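# Reapply crooked asset tag inside the switch lid frame

## Task

Remove the removable asset tag that sits crooked and overhangs the edge of the network switch, then reattach it within the frame printed on the switch lid. It must be squared up, face the same reading direction as the frame's caption, and be pressed flat over its whole area. The switch must end upright on the bench, and dropping it any real distance counts as failure.

## Robot and tools

Robot: two UR7e-style arms, left_arm and right_arm, each ending in a Robotiq 2F-85 two-finger gripper with a wrist camera. Calibrated base origins in the scene frame: left_arm (-0.046, +0.481, +0.033) m, right_arm (-0.040, -0.347, +0.033) m, both nearly unrotated. A two-camera stand is fixed behind the arms. Loose objects may occasionally get a brief push from outside.

Frames. Scene frame: origin at table-top height halfway between the nominal bases, +z up, +x outward over the table, left_arm toward +y (arm names do not match image left/right). Each arm reports its hand pose, velocities, targets and wrist-camera pose in its own base frame, and its offsets run along its own base axes, rotating about its Hand target position. Fixed cameras and the table use the scene frame. Gripper axes: fingers point along +z, they open and close along y, and a block protrudes about 10 cm toward +x. end_effector_position is the point between the pads when shut; fingertips extend about 19 mm past it when closed, 6 mm when fully open. Printed poses may be off by a few cm.

The 18-number row (used by execute_actions and move): numbers in [-1, 1], always all 18 even if one arm is idle. Order: left dx, dy, dz, rx, ry, rz, left gripper position, force_limit, speed; then the same nine for the right arm. dx..rz are an offset, not a pose: 1.0 equals 0.6 m or 180 degrees, and rx, ry, rz form a single rotation vector. Offsets are measured from that arm's Hand target at the start of the action (or move); every row counts from that same start, and repeating an offset in a new call moves further. Six zeros re-request the current Hand target. Gripper numbers are absolute commands, not offsets: resend the previous values to leave a gripper unchanged, since 0 is itself a command.

Gripper numbers: position +1 = fully open (85 mm), about -0.8 = pads touching, -1 = close until blocked. force_limit and speed (both start at +1) set grip strength and closing rate (about 20, 85, 150 mm/s at -1, 0, +1). A slow close at force_limit -1 gives roughly 30 N per pad, +1 about 100 N; fast closes from well open give far more (120 to 245 N). For a gentle grip open first, then close slowly at low force_limit. A new force_limit or speed only applies after a position change of at least 0.01.

Tools:
- execute_actions(actions, cameras): actions is a list of actions; each action is up to 15 rows, one per 1/30 s step; a short action repeats its last row. Images return only for an empty list or when cameras names them.
- move(target, speed, blend, stop_force, zero, blocking, cameras): straight-line paths toward one row or a list of up to 15 rows, all offsets counted from the same Hand targets. speed in m/s, 0.002 to 3.6, default 0.25 (turns up to twice that in rad/s); blend in m for corner rounding, 0 = stop at each; stop_force in N, 3 to 120, shared by both arms, ends an arm's path when the wrist senses that much push (unreliable while the gripper rotates; omit it when lifting off something being pressed). zero (default true) rezeroes before the move. blocking=false returns after about 0.5 s, not allowed with stop_force. Paths ignore obstacles and the other arm, last 0.5 to 10 s, and avoid passing near an arm's own base. Give all rows in a list identical gripper numbers.
- wait(seconds 0 to 10), stop(): hold or brake.
- zoom_image(camera, region [x0, y0, x1, y1] pixels, at most 504 by 504) on the newest image from cam_head_left, cam_head_right, cam_high, cam_left_wrist or cam_right_wrist (all 672x504).
- zero_wrist_force(arm), read_manual(section), finished_scene(scene).

Results: end_effector_position (m), end_effector_quat_wxyz, velocities; Hand target (the clipped last commanded pose; grippers often settle a bit short, so send the missing distance); Tool commands; Joint positions and torques (positive toward larger joint angle, biased and noisy); Wrist force and torque along the gripper axes, plus a peak line; object_status per gripper: 0 moving, 1 stopped while opening, 2 stopped while closing (a grip), 3 reached the target or pads met (small thin items may still be held). position_measured is in counts: 3 open, 78 ~60 mm, 130 ~40 mm, 180 ~20 mm, 230 closed. The move line reports done, off_target, moving, held or fault, plus limits=paced or limits=held. Joint velocities within noise means the arm is still.

Control notes: orientation commands are clipped each step to 32 degrees from the measured one; motion lags commands by about 0.09 or 0.2 s and fast moves overshoot. A clearance check may hold commands that bring the arms close together, but not reliably.

Avoid: pressing past a firm contact (the stiff arm faults), any outside force near 150 N or wrist torque near 24.9 N m (the arm stops for 10 s), arm-to-arm contact or closing a gripper on the other gripper, hard grips on items still resting on something, slams, and letting the switch or tag drop or leave the table. Long holds with a stretched arm heat motors; MOTOR HOT appears at 70 C and brakes engage at 85 C. Peel and press the tag with slow moves and small stop_force values.

Each tool is called after "Request:" by a JSON object that holds its "name" and its "arguments".

## Session

Request:
{"name": "execute_actions", "arguments": {"actions": []}}

Scene clock: 0.00 s.
left_arm: end_effector_position=(+0.6537, -0.7625, +0.1426) position_measured=3 object_status=3 end_effector_quat_wxyz=(+0.370, +0.594, -0.531, +0.478) | right_arm: end_effector_position=(+0.7579, -0.0140, +0.2012) position_measured=3 object_status=3 end_effector_quat_wxyz=(-0.150, +0.588, +0.739, +0.293)
Joint positions: left_arm=[-0.874 -0.301 0.755 -3.285 -2.064 -2.92] | right_arm=[3.091 -2.224 -1.199 -1.173 2.233 1.332]
Joint velocities: within noise
Joint torques (N m): no reading
Wrist force (N): no reading
Wrist torque (N m): no reading
Wrist force, peak (N): no reading
Hand target: left_arm +0.6537, -0.7625, +0.1426; +0.370, +0.594, -0.531, +0.478 | right_arm +0.7579, -0.0140, +0.2012; -0.150, +0.588, +0.739, +0.293
Tool commands: left_gripper/position=+1.0 left_gripper/force_limit=+1.0 left_gripper/speed=+1.0 right_gripper/position=+1.0 right_gripper/force_limit=+1.0 right_gripper/speed=+1.0

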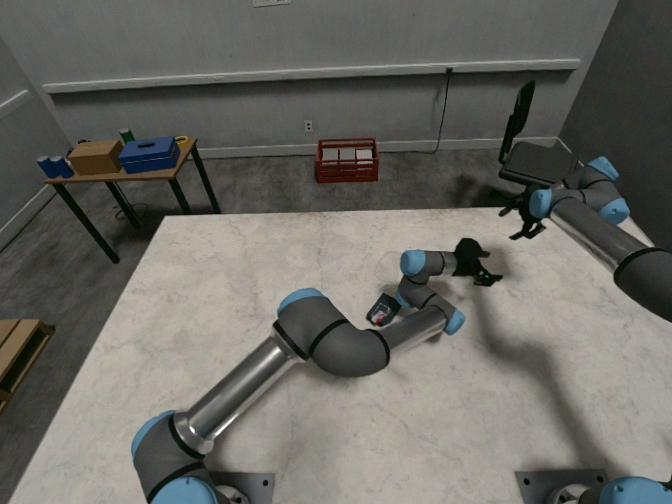

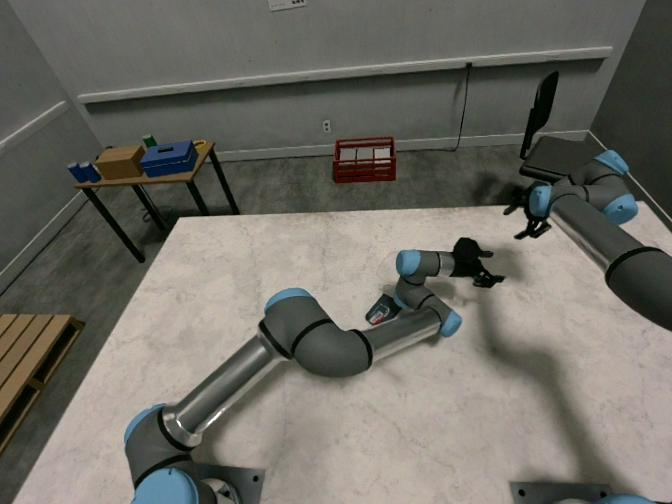

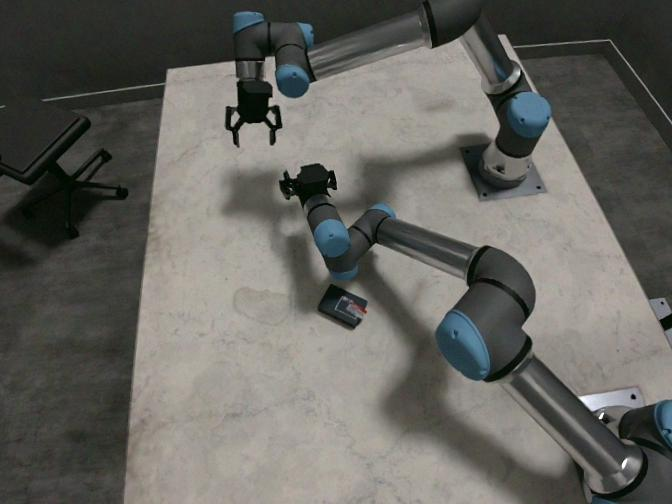

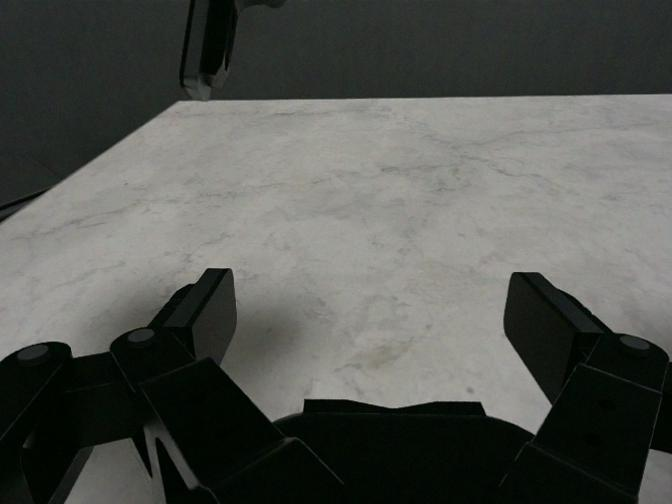

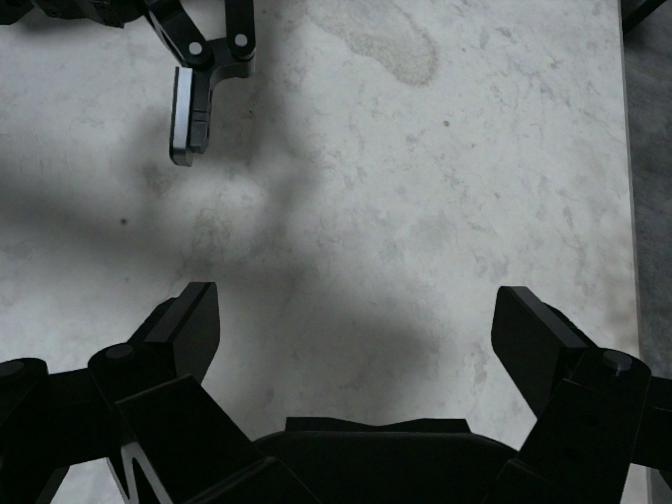

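Request:
{"name": "zoom_image", "arguments": {"camera": "cam_high", "region": [300, 270, 400, 345]}}

Request:
{"name": "zoom_image", "arguments": {"camera": "cam_head_left", "region": [340, 270, 440, 345]}}

Scaled by 5.040.

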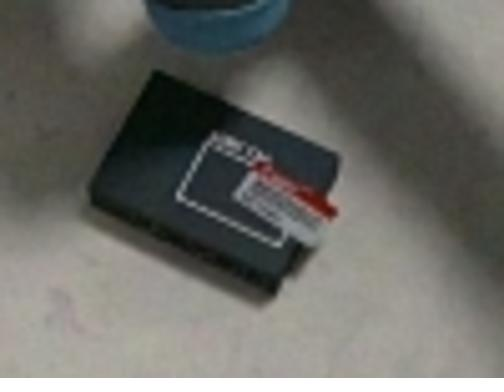

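Scaled by 5.040.

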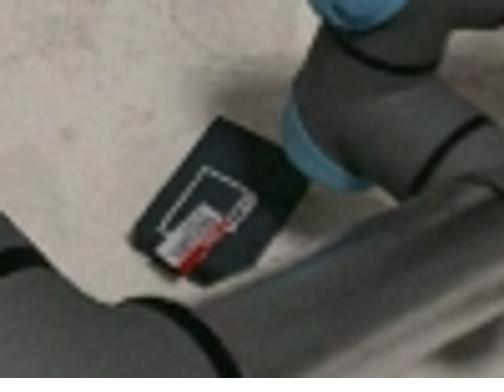

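Request:
{"name": "move", "arguments": {"target": [[0,0,0.35,0,0,0,1,1,1,0,0,0,0,0,0,1,1,1],[0.08,0.6,0.4,0.410,0.052,-0.031,1,1,1,0,0,0,0,0,0,1,1,1]], "blend": [0.05,0], "cameras": ["all"]}}

Scene clock: 33.93 s.
left_arm: end_effector_position=(+0.7007, -0.4020, +0.3818) position_measured=3 object_status=3 end_effector_quat_wxyz=(-0.011, +0.706, -0.707, +0.048) | right_arm: end_effector_position=(+0.7579, -0.0140, +0.2012) position_measured=3 object_status=3 end_effector_quat_wxyz=(-0.150, +0.588, +0.739, +0.293)
Joint positions: left_arm=[-0.691 -0.623 0.035 -1.082 -1.558 -2.259] | right_arm=[3.091 -2.224 -1.199 -1.173 2.233 1.332]
Joint torques (N m): left_arm=[-7.3 -57.86 -26.67 -0.72 2.31 2.1] | right_arm=[0.18 56.36 24.87 3.09 1.42 -0.16]
Wrist force (N): left_arm=[-0.8 0.6 -0.8] | right_arm=[-0.3 0.0 0.0]
Wrist torque (N m): left_arm=[0.29 -0.17 -0.35] | right_arm=[0.00 0.06 0.00]
Wrist force, peak (N): left_arm=[-2.1 0.6 -1.0] | right_arm=[-0.6 0.0 0.4]
Hand target: left_arm +0.7017, -0.4025, +0.3826; +0.000, +0.706, -0.708, +0.000 | right_arm +0.7579, -0.0140, +0.2012; -0.150, +0.588, +0.739, +0.293
Off the commanded pose: left_arm 0.001 m, 6 deg | right_arm 0.000 m, 0 deg.
elbow stopped short (left arm): the move would have taken joint 3 (elbow) straighter than the controller allows.
move: off_target (left_arm)

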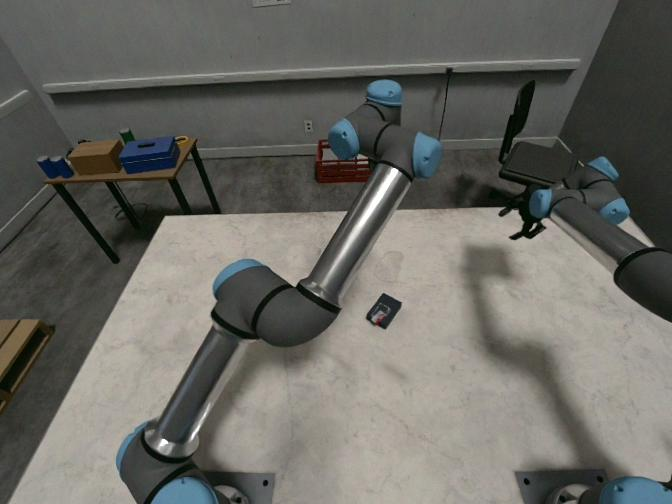

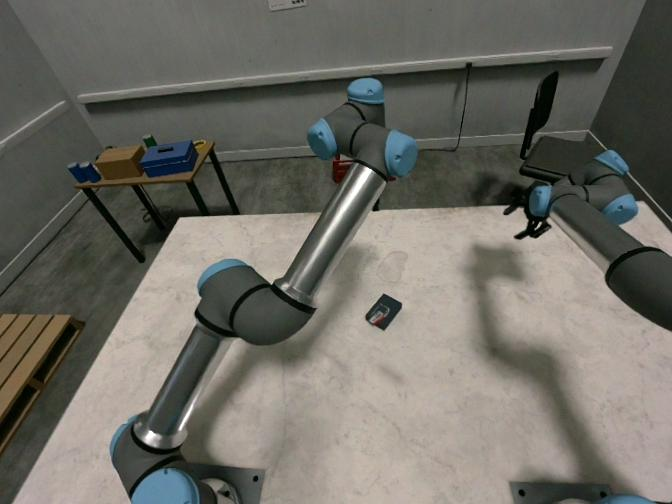

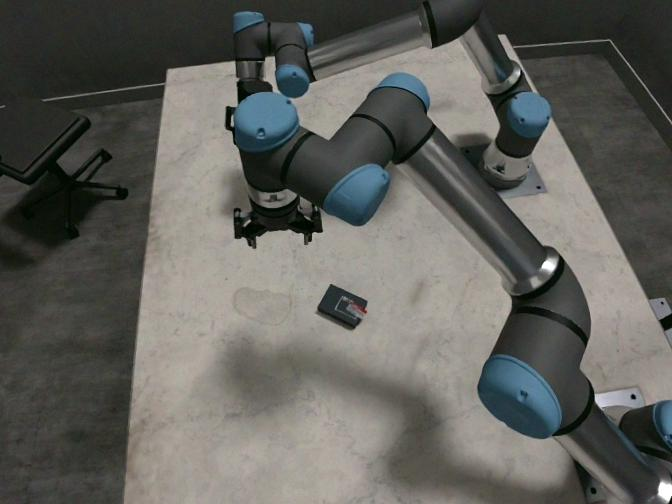

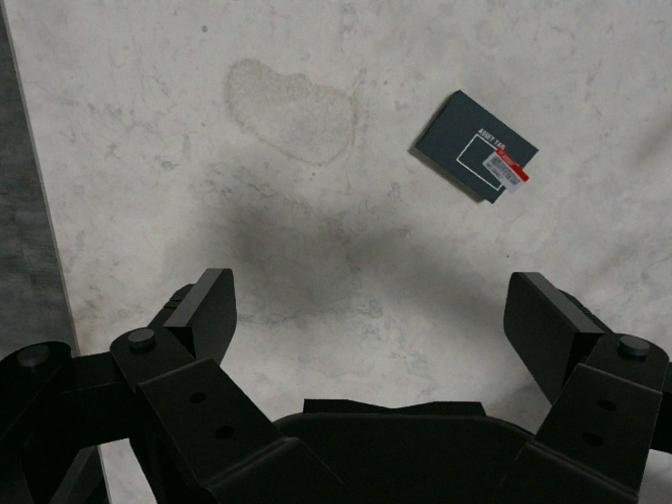

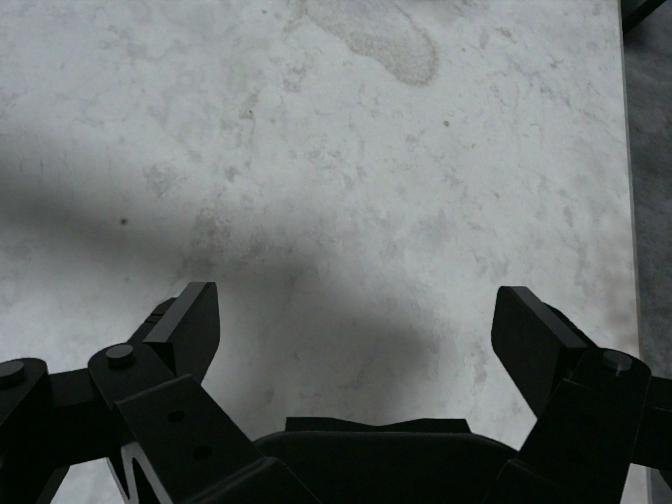

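Request:
{"name": "move", "arguments": {"target": [-0.25,-0.05,-0.36,0,0,0,1,1,1,0,0,0,0,0,0,1,1,1], "cameras": ["cam_left_wrist"]}}

Request:
{"name": "zoom_image", "arguments": {"camera": "cam_left_wrist", "region": [200, 100, 500, 325]}}

Scene clock: 58.87 s.
left_arm: end_effector_position=(+0.5518, -0.4325, +0.1666) position_measured=3 object_status=3 end_effector_quat_wxyz=(+0.000, +0.706, -0.708, +0.000) | right_arm: end_effector_position=(+0.7579, -0.0140, +0.2012) position_measured=3 object_status=3 end_effector_quat_wxyz=(-0.150, +0.588, +0.739, +0.293)
Joint positions: left_arm=[-0.856 -1.05 1.328 -1.849 -1.571 -2.425] | right_arm=[3.091 -2.224 -1.199 -1.173 2.233 1.332]
Joint torques (N m): left_arm=[-7.27 -59.76 -17.1 -4.79 2 -2.22] | right_arm=[1.21 56.45 24.96 3.04 1.17 -0.45]
Wrist force (N): left_arm=[-1.3 0.4 -1.2] | right_arm=[-0.1 0.3 0.1]
Wrist torque (N m): left_arm=[0.22 -0.07 -0.16] | right_arm=[0.05 0.02 -0.01]
Wrist force, peak (N): left_arm=[-1.8 0.0 -2.5] | right_arm=[-0.5 -0.2 0.5]
Hand target: left_arm +0.5517, -0.4325, +0.1666; +0.000, +0.706, -0.708, +0.000 | right_arm +0.7579, -0.0140, +0.2012; -0.150, +0.588, +0.739, +0.293
Off the commanded pose: left_arm 0.000 m, 0 deg | right_arm 0.000 m, 0 deg.
move: done
Images, in order (width x height): cam_left_wrist 672x504.

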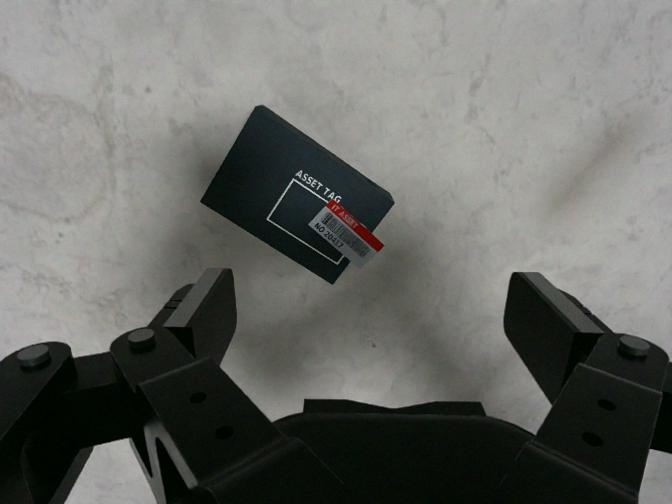

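Scaled by 1.680.

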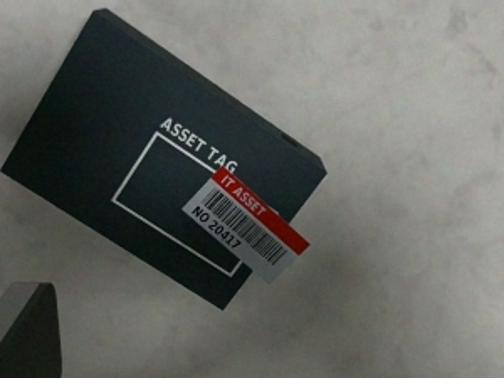

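Request:
{"name": "move", "arguments": {"target": [-0.105,0.141,-0.178,-0.120,-0.319,-0.206,-0.4,-1,-0.5,0,0,0,0,0,0,1,1,1], "cameras": ["cam_left_wrist","cam_head_left","cam_high"]}}

Request:
{"name": "zoom_image", "arguments": {"camera": "cam_left_wrist", "region": [200, 100, 536, 352]}}

Scene clock: 103.17 s.
left_arm: end_effector_position=(+0.4887, -0.3479, +0.0598) position_measured=179 object_status=3 end_effector_quat_wxyz=(+0.207, -0.358, +0.788, -0.456) | right_arm: end_effector_position=(+0.7579, -0.0140, +0.2012) position_measured=3 object_status=3 end_effector_quat_wxyz=(-0.150, +0.588, +0.739, +0.293)
Joint positions: left_arm=[-0.92 -0.888 2.367 -4.09 -1.396 -1.673] | right_arm=[3.091 -2.224 -1.199 -1.173 2.233 1.332]
Joint torques (N m): left_arm=[7.32 -31.34 -11.38 -5.14 -2.39 1.95] | right_arm=[1.1 56.31 25.41 3.24 1.26 -0.37]
Wrist force (N): left_arm=[-1.6 -1.3 -0.5] | right_arm=[0.0 0.0 0.1]
Wrist torque (N m): left_arm=[0.21 -0.08 -0.43] | right_arm=[0.01 0.00 0.00]
Wrist force, peak (N): left_arm=[-1.9 -1.2 -0.8] | right_arm=[0.0 0.5 -0.3]
Hand target: left_arm +0.4887, -0.3479, +0.0598; +0.207, -0.358, +0.788, -0.456 | right_arm +0.7579, -0.0140, +0.2012; -0.150, +0.588, +0.739, +0.293
Off the commanded pose: left_arm 0.000 m, 0 deg | right_arm 0.000 m, 0 deg.
move: done
Images, in order (width x height): cam_head_left 672x504, cam_high 672x504, cam_left_wrist 672x504.

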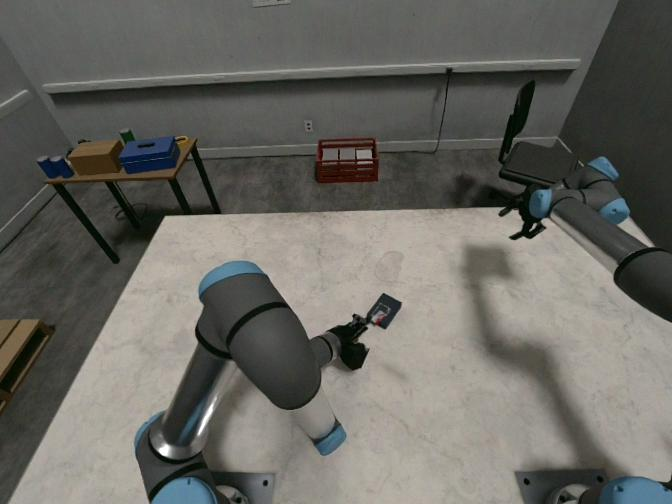

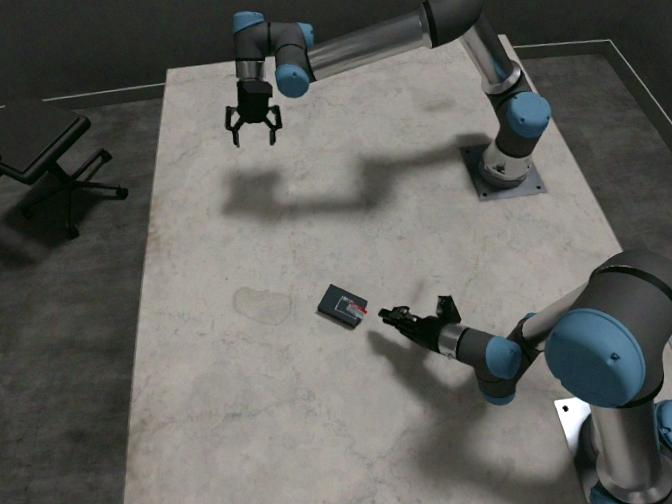

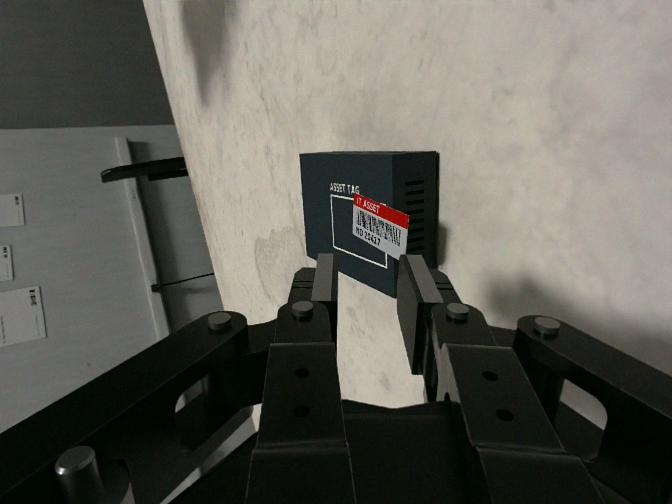

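Scaled by 1.500.

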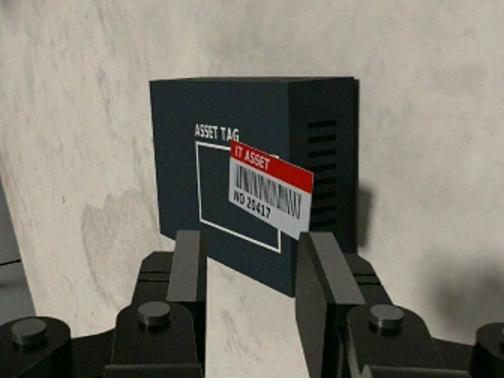

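Request:
{"name": "move", "arguments": {"target": [[0.0135,-0.0055,-0.057,0,0,0,-0.4,-1,-0.5,0,0,0,0,0,0,1,1,1],[0.068,-0.0528,-0.0988,0,0,0,-0.4,-1,-0.5,0,0,0,0,0,0,1,1,1]], "speed": [0.1,0.04], "stop_force": 8, "cameras": ["cam_left_wrist"]}}

Request:
{"name": "zoom_image", "arguments": {"camera": "cam_left_wrist", "region": [240, 140, 480, 320]}}

Scene clock: 125.23 s.
left_arm: end_effector_position=(+0.5295, -0.3796, +0.0005) position_measured=179 object_status=3 end_effector_quat_wxyz=(+0.207, -0.358, +0.788, -0.456) | right_arm: end_effector_position=(+0.7579, -0.0140, +0.2012) position_measured=3 object_status=3 end_effector_quat_wxyz=(-0.150, +0.588, +0.739, +0.293)
Joint positions: left_arm=[-0.887 -0.691 2.182 -4.105 -1.424 -1.656] | right_arm=[3.091 -2.224 -1.199 -1.173 2.233 1.332]
Joint torques (N m): left_arm=[7.35 -38.03 -11.06 -1.21 -2.53 1.95] | right_arm=[0.83 56.05 25.45 3.23 1.02 -0.55]
Wrist force (N): left_arm=[-1.6 -1.4 -0.5] | right_arm=[0.0 -0.1 0.0]
Wrist torque (N m): left_arm=[0.20 -0.09 -0.44] | right_arm=[0.00 0.00 0.00]
Wrist force, peak (N): left_arm=[-1.9 -1.7 -1.1] | right_arm=[-0.5 0.4 -0.1]
Hand target: left_arm +0.5295, -0.3796, +0.0005; +0.207, -0.358, +0.788, -0.456 | right_arm +0.7579, -0.0140, +0.2012; -0.150, +0.588, +0.739, +0.293
Off the commanded pose: left_arm 0.000 m, 0 deg | right_arm 0.000 m, 0 deg.
move: done
Images, in order (width x height): cam_left_wrist 672x504.

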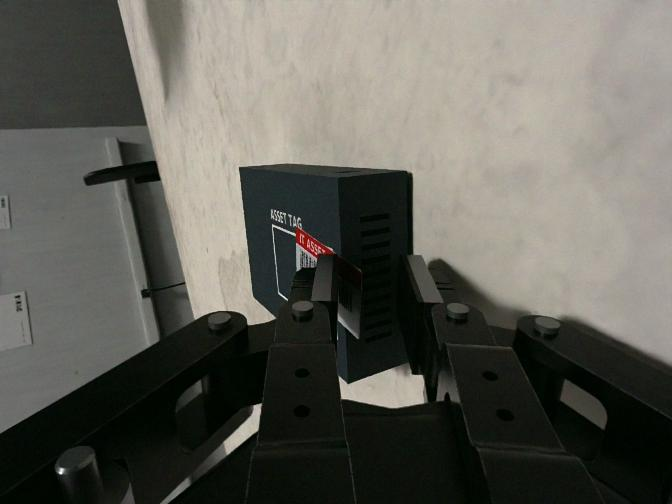

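Scaled by 2.100.

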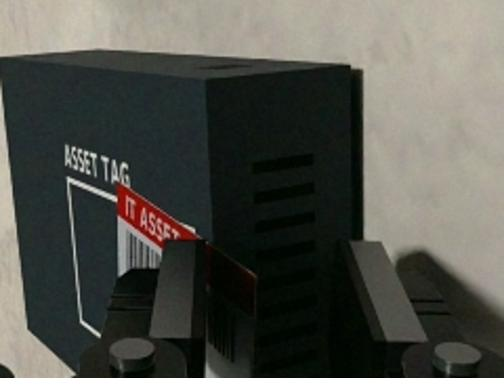

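Request:
{"name": "move", "arguments": {"target": [0,0,0,0,0,0,-1,-1,-1,0,0,0,0,0,0,1,1,1], "cameras": ["cam_left_wrist"]}}

Request:
{"name": "zoom_image", "arguments": {"camera": "cam_left_wrist", "region": [240, 140, 480, 320]}}

Scene clock: 133.23 s.
left_arm: end_effector_position=(+0.5296, -0.3797, +0.0010) position_measured=206 object_status=0 end_effector_quat_wxyz=(+0.207, -0.358, +0.787, -0.457) | right_arm: end_effector_position=(+0.7579, -0.0140, +0.2012) position_measured=3 object_status=3 end_effector_quat_wxyz=(-0.150, +0.588, +0.739, +0.293)
Joint positions: left_arm=[-0.887 -0.691 2.181 -4.106 -1.424 -1.656] | right_arm=[3.091 -2.224 -1.199 -1.173 2.233 1.332]
Joint torques (N m): left_arm=[6.84 1.37 7.17 10.3 -1.84 1.87] | right_arm=[0.74 56.91 24.95 3.12 1.02 -0.3]
Wrist force (N): left_arm=[4.0 -47.4 -44.5] | right_arm=[0.1 0.4 -0.3]
Wrist torque (N m): left_arm=[0.97 -0.08 -0.37] | right_arm=[0.08 -0.01 0.00]
Wrist force, peak (N): left_arm=[4.0 -47.7 -44.7] | right_arm=[-0.4 0.5 0.1]
Hand target: left_arm +0.5295, -0.3796, +0.0005; +0.207, -0.358, +0.788, -0.456 | right_arm +0.7579, -0.0140, +0.2012; -0.150, +0.588, +0.739, +0.293
Off the commanded pose: left_arm 0.000 m, 0 deg | right_arm 0.000 m, 0 deg.
move: done
Images, in order (width x height): cam_left_wrist 672x504.

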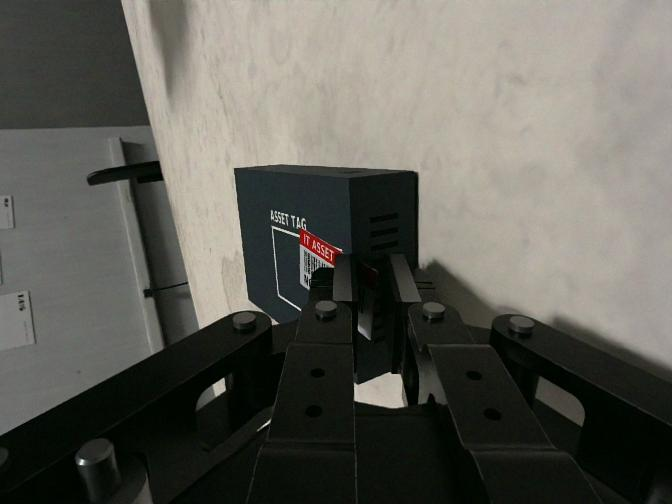

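Scaled by 2.100.

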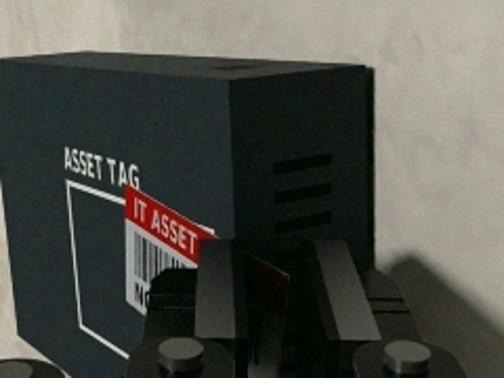

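Request:
{"name": "move", "arguments": {"target": [0,0,0,0,0,0,-0.4,-1,-0.5,0,0,0,0,0,0,1,1,1]}}

Request:
{"name": "move", "arguments": {"target": [-0.0038,0.0033,0.0033,0,0,0,-0.4,-1,-0.5,0,0,0,0,0,0,1,1,1], "cameras": ["cam_left_wrist"]}}

Request:
{"name": "move", "arguments": {"target": [0,0,0,0,0,0,-0.65,-1,-1,0,0,0,0,0,0,1,1,1], "cameras": ["cam_left_wrist"]}}

Request:
{"name": "zoom_image", "arguments": {"camera": "cam_left_wrist", "region": [240, 140, 480, 320]}}

Scene clock: 141.73 s.
left_arm: end_effector_position=(+0.5295, -0.3795, +0.0003) position_measured=179 object_status=0 end_effector_quat_wxyz=(+0.207, -0.358, +0.788, -0.456) | right_arm: end_effector_position=(+0.7579, -0.0140, +0.2012) position_measured=3 object_status=3 end_effector_quat_wxyz=(-0.150, +0.588, +0.739, +0.293)
Joint positions: left_arm=[-0.887 -0.69 2.182 -4.105 -1.424 -1.656] | right_arm=[3.091 -2.224 -1.199 -1.173 2.233 1.332]
Joint torques (N m): left_arm=[6.66 -51.2 -6.79 -4.83 2 1.29] | right_arm=[0.4 57.34 25.34 3.2 0.97 -0.46]
Wrist force (N): left_arm=[-3.2 -0.8 -0.5] | right_arm=[-0.3 -0.1 -0.3]
Wrist torque (N m): left_arm=[0.30 0.15 -0.44] | right_arm=[-0.01 0.05 -0.01]
Wrist force, peak (N): left_arm=[4.3 -48.1 -44.8] | right_arm=[-0.3 0.0 0.6]
Hand target: left_arm +0.5295, -0.3796, +0.0005; +0.207, -0.358, +0.788, -0.456 | right_arm +0.7579, -0.0140, +0.2012; -0.150, +0.588, +0.739, +0.293
Off the commanded pose: left_arm 0.000 m, 0 deg | right_arm 0.000 m, 0 deg.
move: done

Scene clock: 142.43 s.
left_arm: end_effector_position=(+0.5273, -0.3777, +0.0025) position_measured=179 object_status=3 end_effector_quat_wxyz=(+0.207, -0.358, +0.788, -0.456) | right_arm: end_effector_position=(+0.7579, -0.0140, +0.2012) position_measured=3 object_status=3 end_effector_quat_wxyz=(-0.150, +0.588, +0.739, +0.293)
Joint positions: left_arm=[-0.888 -0.697 2.191 -4.109 -1.423 -1.657] | right_arm=[3.091 -2.224 -1.199 -1.173 2.233 1.332]
Joint torques (N m): left_arm=[-6.56 -54.79 2.57 -5.22 2.3 -2.31] | right_arm=[0.3 57.3 25.84 3.13 0.92 -0.45]
Wrist force (N): left_arm=[-3.0 -0.7 -0.4] | right_arm=[-0.1 0.2 0.3]
Wrist torque (N m): left_arm=[0.30 0.13 -0.31] | right_arm=[0.04 0.02 -0.01]
Wrist force, peak (N): left_arm=[-3.4 -1.0 -0.3] | right_arm=[-0.2 0.3 0.5]
Hand target: left_arm +0.5273, -0.3776, +0.0025; +0.207, -0.358, +0.788, -0.456 | right_arm +0.7579, -0.0140, +0.2012; -0.150, +0.588, +0.739, +0.293
Off the commanded pose: left_arm 0.000 m, 0 deg | right_arm 0.000 m, 0 deg.
move: done
Images, in order (width x height): cam_left_wrist 672x504.

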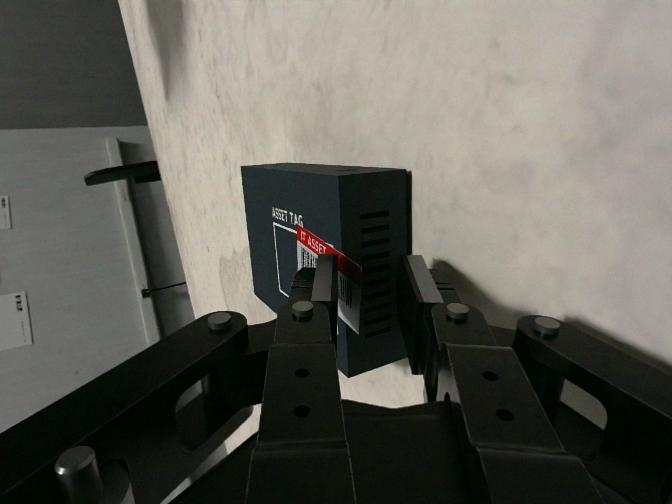

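Scene clock: 143.30 s.
left_arm: end_effector_position=(+0.5273, -0.3777, +0.0026) position_measured=210 object_status=0 end_effector_quat_wxyz=(+0.207, -0.358, +0.788, -0.456) | right_arm: end_effector_position=(+0.7579, -0.0140, +0.2012) position_measured=3 object_status=3 end_effector_quat_wxyz=(-0.150, +0.588, +0.739, +0.293)
Joint positions: left_arm=[-0.888 -0.697 2.192 -4.109 -1.423 -1.657] | right_arm=[3.091 -2.224 -1.199 -1.173 2.233 1.332]
Joint torques (N m): left_arm=[-5.12 -45.36 2.76 -2.15 2.18 -2.31] | right_arm=[0.7 56.87 25.74 3.2 0.86 -0.49]
Wrist force (N): left_arm=[-1.5 -6.7 -3.4] | right_arm=[0.0 0.0 0.0]
Wrist torque (N m): left_arm=[0.38 0.17 -0.26] | right_arm=[0.00 0.00 0.00]
Wrist force, peak (N): left_arm=[-1.5 -6.7 -3.4] | right_arm=[-0.3 0.1 -0.6]
Hand target: left_arm +0.5273, -0.3776, +0.0025; +0.207, -0.358, +0.788, -0.456 | right_arm +0.7579, -0.0140, +0.2012; -0.150, +0.588, +0.739, +0.293
Off the commanded pose: left_arm 0.000 m, 0 deg | right_arm 0.000 m, 0 deg.
move: done
Images, in order (width x height): cam_left_wrist 672x504.

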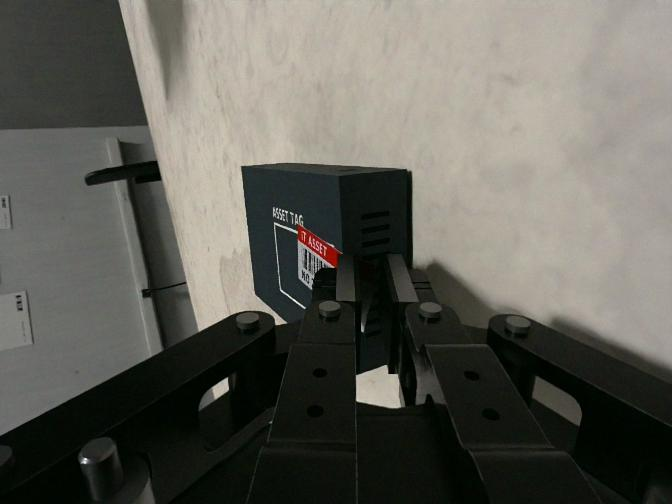

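Scaled by 2.100.

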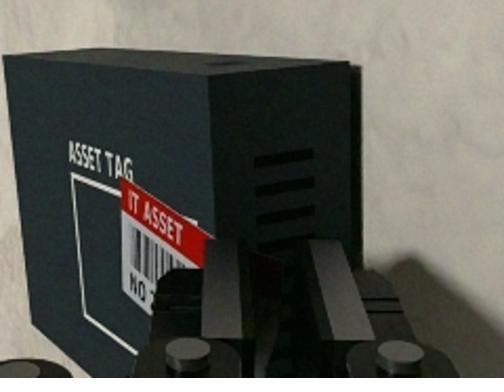

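Request:
{"name": "move", "arguments": {"target": [0,0,0,0,0,0,-0.45,-1,-0.5,0,0,0,0,0,0,1,1,1]}}

Request:
{"name": "move", "arguments": {"target": [0,0,0.0042,0,0,0,-0.45,-1,-0.5,0,0,0,0,0,0,1,1,1]}}

Request:
{"name": "move", "arguments": {"target": [0,0,0,0,0,0,-0.7,-1,-1,0,0,0,0,0,0,1,1,1], "cameras": ["cam_left_wrist"]}}

Request:
{"name": "zoom_image", "arguments": {"camera": "cam_left_wrist", "region": [240, 140, 480, 320]}}

Scene clock: 155.07 s.
left_arm: end_effector_position=(+0.5273, -0.3776, +0.0025) position_measured=186 object_status=0 end_effector_quat_wxyz=(+0.207, -0.358, +0.788, -0.456) | right_arm: end_effector_position=(+0.7579, -0.0140, +0.2012) position_measured=3 object_status=3 end_effector_quat_wxyz=(-0.150, +0.588, +0.739, +0.293)
Joint positions: left_arm=[-0.888 -0.697 2.192 -4.109 -1.423 -1.657] | right_arm=[3.091 -2.224 -1.199 -1.173 2.233 1.332]
Joint torques (N m): left_arm=[6.23 -43.17 0.67 -1.69 1.71 -2.27] | right_arm=[0.66 57.2 25.71 3.25 0.93 -0.5]
Wrist force (N): left_arm=[-3.3 -0.7 0.0] | right_arm=[0.1 0.3 0.0]
Wrist torque (N m): left_arm=[0.31 0.18 -0.31] | right_arm=[0.05 -0.03 0.00]
Wrist force, peak (N): left_arm=[-1.4 -7.0 -3.3] | right_arm=[-0.5 0.3 -0.2]
Hand target: left_arm +0.5273, -0.3776, +0.0025; +0.207, -0.358, +0.788, -0.456 | right_arm +0.7579, -0.0140, +0.2012; -0.150, +0.588, +0.739, +0.293
Off the commanded pose: left_arm 0.000 m, 0 deg | right_arm 0.000 m, 0 deg.
move: done

Scene clock: 155.77 s.
left_arm: end_effector_position=(+0.5273, -0.3776, +0.0050) position_measured=186 object_status=3 end_effector_quat_wxyz=(+0.207, -0.358, +0.788, -0.456) | right_arm: end_effector_position=(+0.7579, -0.0140, +0.2012) position_measured=3 object_status=3 end_effector_quat_wxyz=(-0.150, +0.588, +0.739, +0.293)
Joint positions: left_arm=[-0.888 -0.704 2.194 -4.104 -1.423 -1.657] | right_arm=[3.091 -2.224 -1.199 -1.173 2.233 1.332]
Joint torques (N m): left_arm=[6.4 -52.15 2.08 -1.42 1.68 -2.15] | right_arm=[-0.07 56.17 25.03 3.23 0.85 -0.6]
Wrist force (N): left_arm=[-3.1 -0.6 -0.3] | right_arm=[-0.3 0.3 0.1]
Wrist torque (N m): left_arm=[0.34 0.14 -0.31] | right_arm=[0.04 0.05 0.00]
Wrist force, peak (N): left_arm=[-3.4 -0.7 -0.4] | right_arm=[-0.3 0.3 0.1]
Hand target: left_arm +0.5273, -0.3776, +0.0050; +0.207, -0.358, +0.788, -0.456 | right_arm +0.7579, -0.0140, +0.2012; -0.150, +0.588, +0.739, +0.293
Off the commanded pose: left_arm 0.000 m, 0 deg | right_arm 0.000 m, 0 deg.
move: done

Scene clock: 156.63 s.
left_arm: end_effector_position=(+0.5273, -0.3776, +0.0050) position_measured=217 object_status=0 end_effector_quat_wxyz=(+0.207, -0.358, +0.788, -0.456) | right_arm: end_effector_position=(+0.7579, -0.0140, +0.2012) position_measured=3 object_status=3 end_effector_quat_wxyz=(-0.150, +0.588, +0.739, +0.293)
Joint positions: left_arm=[-0.888 -0.704 2.194 -4.104 -1.423 -1.657] | right_arm=[3.091 -2.224 -1.199 -1.173 2.233 1.332]
Joint torques (N m): left_arm=[7.26 -51.26 2.33 -1.16 1.58 -2.18] | right_arm=[-0.1 56.47 26.07 3.2 0.89 -0.42]
Wrist force (N): left_arm=[-3.0 -2.2 -0.5] | right_arm=[-0.4 0.2 -0.2]
Wrist torque (N m): left_arm=[0.27 0.14 -0.30] | right_arm=[0.04 0.07 0.00]
Wrist force, peak (N): left_arm=[-3.3 -2.1 -0.5] | right_arm=[-0.3 0.6 0.0]
Hand target: left_arm +0.5273, -0.3776, +0.0050; +0.207, -0.358, +0.788, -0.456 | right_arm +0.7579, -0.0140, +0.2012; -0.150, +0.588, +0.739, +0.293
Off the commanded pose: left_arm 0.000 m, 0 deg | right_arm 0.000 m, 0 deg.
move: done
Images, in order (width x height): cam_left_wrist 672x504.

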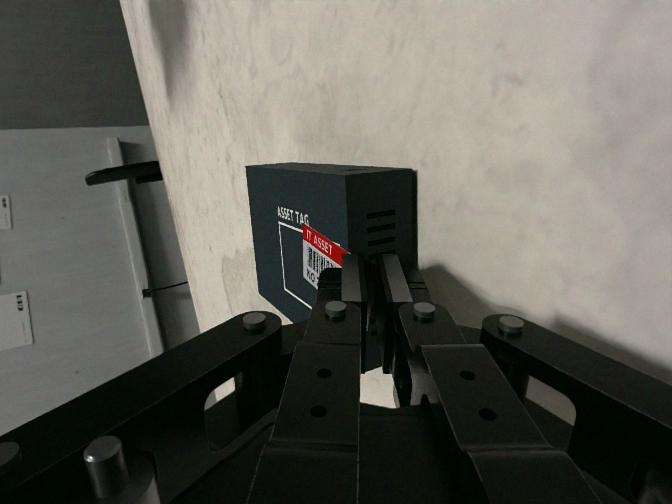

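Scaled by 2.100.

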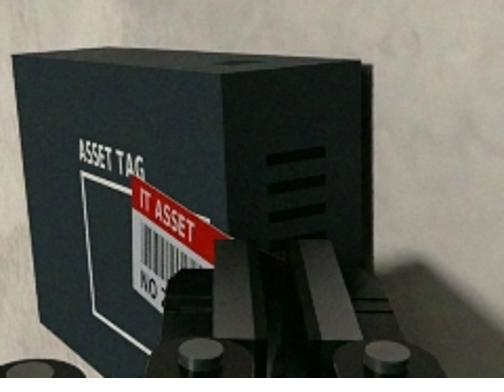

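Request:
{"name": "move", "arguments": {"target": [0,0,0,0,0,0,-1,-1,-1,0,0,0,0,0,0,1,1,1], "cameras": ["cam_left_wrist"]}}

Request:
{"name": "zoom_image", "arguments": {"camera": "cam_left_wrist", "region": [240, 140, 480, 320]}}

Scene clock: 160.90 s.
left_arm: end_effector_position=(+0.5273, -0.3776, +0.0050) position_measured=230 object_status=0 end_effector_quat_wxyz=(+0.207, -0.358, +0.788, -0.456) | right_arm: end_effector_position=(+0.7579, -0.0140, +0.2012) position_measured=3 object_status=3 end_effector_quat_wxyz=(-0.150, +0.588, +0.739, +0.293)
Joint positions: left_arm=[-0.888 -0.704 2.194 -4.104 -1.423 -1.657] | right_arm=[3.091 -2.224 -1.199 -1.173 2.233 1.332]
Joint torques (N m): left_arm=[6.91 -41.46 2.85 -1.15 1.05 -2.16] | right_arm=[0.67 56.45 25.42 3.11 0.85 -0.53]
Wrist force (N): left_arm=[-1.1 -8.2 -3.6] | right_arm=[-0.2 0.1 0.0]
Wrist torque (N m): left_arm=[0.45 0.10 -0.25] | right_arm=[0.03 0.02 0.00]
Wrist force, peak (N): left_arm=[-0.9 -9.0 -3.9] | right_arm=[0.1 0.7 0.1]
Hand target: left_arm +0.5273, -0.3776, +0.0050; +0.207, -0.358, +0.788, -0.456 | right_arm +0.7579, -0.0140, +0.2012; -0.150, +0.588, +0.739, +0.293
Off the commanded pose: left_arm 0.000 m, 0 deg | right_arm 0.000 m, 0 deg.
move: done
Images, in order (width x height): cam_left_wrist 672x504.

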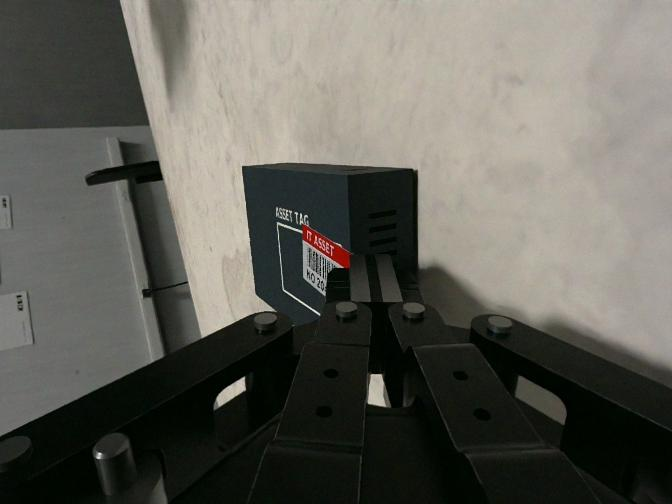

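Scaled by 2.100.

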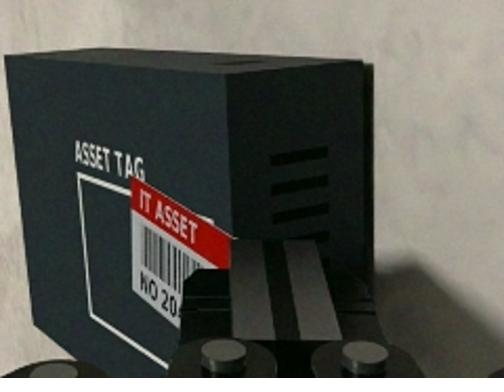

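Request:
{"name": "move", "arguments": {"target": [0.004,-0.0035,0.012,0,0,0,-1,-1,-1,0,0,0,0,0,0,1,1,1], "speed": 0.02, "cameras": ["cam_left_wrist"]}}

Request:
{"name": "zoom_image", "arguments": {"camera": "cam_left_wrist", "region": [240, 140, 480, 320]}}

Scene clock: 167.13 s.
left_arm: end_effector_position=(+0.5296, -0.3797, +0.0122) position_measured=230 object_status=3 end_effector_quat_wxyz=(+0.207, -0.358, +0.788, -0.456) | right_arm: end_effector_position=(+0.7579, -0.0140, +0.2012) position_measured=3 object_status=3 end_effector_quat_wxyz=(-0.150, +0.588, +0.739, +0.293)
Joint positions: left_arm=[-0.887 -0.724 2.191 -4.081 -1.425 -1.656] | right_arm=[3.091 -2.224 -1.199 -1.173 2.233 1.332]
Joint torques (N m): left_arm=[7.59 -50.53 -12.7 -1.51 -2.37 1.9] | right_arm=[1.74 57.41 25.14 3.3 0.79 -0.69]
Wrist force (N): left_arm=[-2.9 0.9 -1.1] | right_arm=[-0.2 0.1 0.2]
Wrist torque (N m): left_arm=[0.28 0.19 -0.44] | right_arm=[0.02 0.03 -0.01]
Wrist force, peak (N): left_arm=[-1.3 -9.1 -4.1] | right_arm=[-0.2 0.0 0.7]
Hand target: left_arm +0.5297, -0.3797, +0.0122; +0.207, -0.358, +0.788, -0.456 | right_arm +0.7579, -0.0140, +0.2012; -0.150, +0.588, +0.739, +0.293
Off the commanded pose: left_arm 0.000 m, 0 deg | right_arm 0.000 m, 0 deg.
move: done
Images, in order (width x height): cam_left_wrist 672x504.

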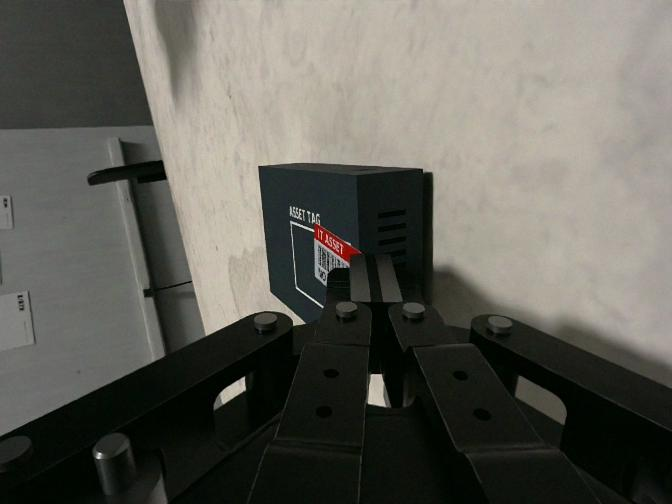

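Scaled by 2.100.

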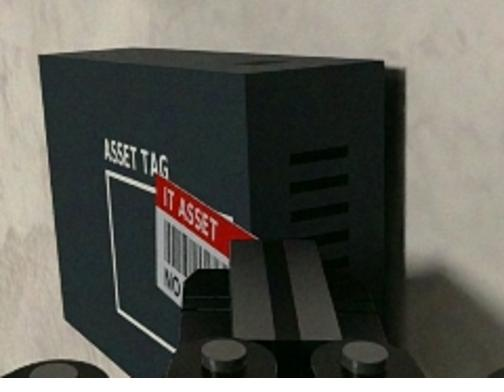

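Request:
{"name": "move", "arguments": {"target": [-0.025,0.022,0.02,0,0,0,-0.45,-1,-0.5,0,0,0,0,0,0,1,1,1]}}

Request:
{"name": "move", "arguments": {"target": [[0,0,-0.0395,0,0,0,-0.45,-1,-0.5,0,0,0,0,0,0,1,1,1],[0.0205,-0.0183,-0.0395,0,0,0,-0.45,-1,-0.5,0,0,0,0,0,0,1,1,1]], "speed": 0.05, "cameras": ["cam_left_wrist"]}}

Request:
{"name": "zoom_image", "arguments": {"camera": "cam_left_wrist", "region": [280, 180, 440, 300]}}

Scene clock: 184.13 s.
left_arm: end_effector_position=(+0.5147, -0.3666, +0.0242) position_measured=186 object_status=3 end_effector_quat_wxyz=(+0.207, -0.358, +0.788, -0.456) | right_arm: end_effector_position=(+0.7579, -0.0140, +0.2012) position_measured=3 object_status=3 end_effector_quat_wxyz=(-0.150, +0.588, +0.739, +0.293)
Joint positions: left_arm=[-0.896 -0.765 2.255 -4.103 -1.417 -1.66] | right_arm=[3.091 -2.224 -1.199 -1.173 2.233 1.332]
Joint torques (N m): left_arm=[-6.62 -50.5 3.15 -5.21 2.33 -2.24] | right_arm=[0.72 56.8 25.89 3.21 0.79 -0.7]
Wrist force (N): left_arm=[-3.2 -0.2 1.2] | right_arm=[-0.2 0.1 0.1]
Wrist torque (N m): left_arm=[0.24 0.16 -0.30] | right_arm=[0.03 0.03 0.00]
Wrist force, peak (N): left_arm=[-3.5 -1.2 2.0] | right_arm=[-0.6 0.2 0.2]
Hand target: left_arm +0.5147, -0.3665, +0.0242; +0.207, -0.358, +0.788, -0.456 | right_arm +0.7579, -0.0140, +0.2012; -0.150, +0.588, +0.739, +0.293
Off the commanded pose: left_arm 0.000 m, 0 deg | right_arm 0.000 m, 0 deg.
move: done

Scene clock: 185.70 s.
left_arm: end_effector_position=(+0.5269, -0.3775, +0.0005) position_measured=186 object_status=3 end_effector_quat_wxyz=(+0.207, -0.358, +0.788, -0.456) | right_arm: end_effector_position=(+0.7579, -0.0140, +0.2012) position_measured=3 object_status=3 end_effector_quat_wxyz=(-0.150, +0.588, +0.739, +0.293)
Joint positions: left_arm=[-0.889 -0.691 2.191 -4.114 -1.423 -1.657] | right_arm=[3.091 -2.224 -1.199 -1.173 2.233 1.332]
Joint torques (N m): left_arm=[6.45 -34.76 -12.36 -0.24 -2.62 2.09] | right_arm=[0.79 56.77 25.44 3.19 0.7 -0.77]
Wrist force (N): left_arm=[-3.1 -2.6 -8.2] | right_arm=[-0.1 0.0 0.0]
Wrist torque (N m): left_arm=[0.33 0.14 -0.45] | right_arm=[0.01 0.02 -0.01]
Wrist force, peak (N): left_arm=[-2.9 -2.8 -8.6] | right_arm=[-0.5 0.3 0.0]
Hand target: left_arm +0.5270, -0.3775, +0.0005; +0.207, -0.358, +0.788, -0.456 | right_arm +0.7579, -0.0140, +0.2012; -0.150, +0.588, +0.739, +0.293
Off the commanded pose: left_arm 0.000 m, 0 deg | right_arm 0.000 m, 0 deg.
move: done
Images, in order (width x height): cam_left_wrist 672x504.

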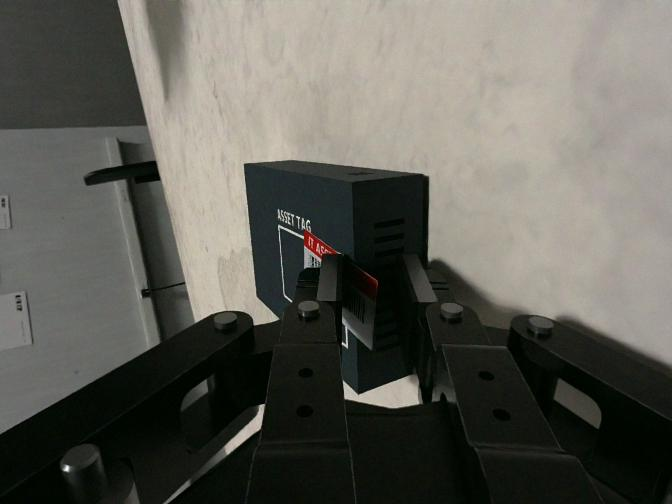

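Scaled by 3.150.

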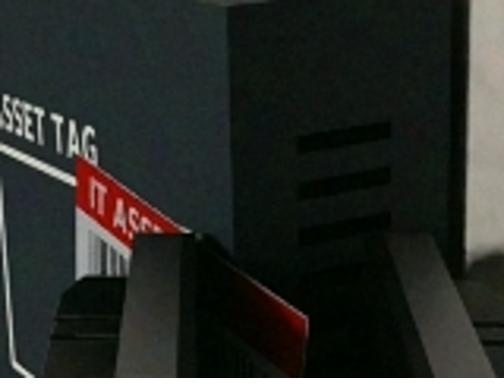

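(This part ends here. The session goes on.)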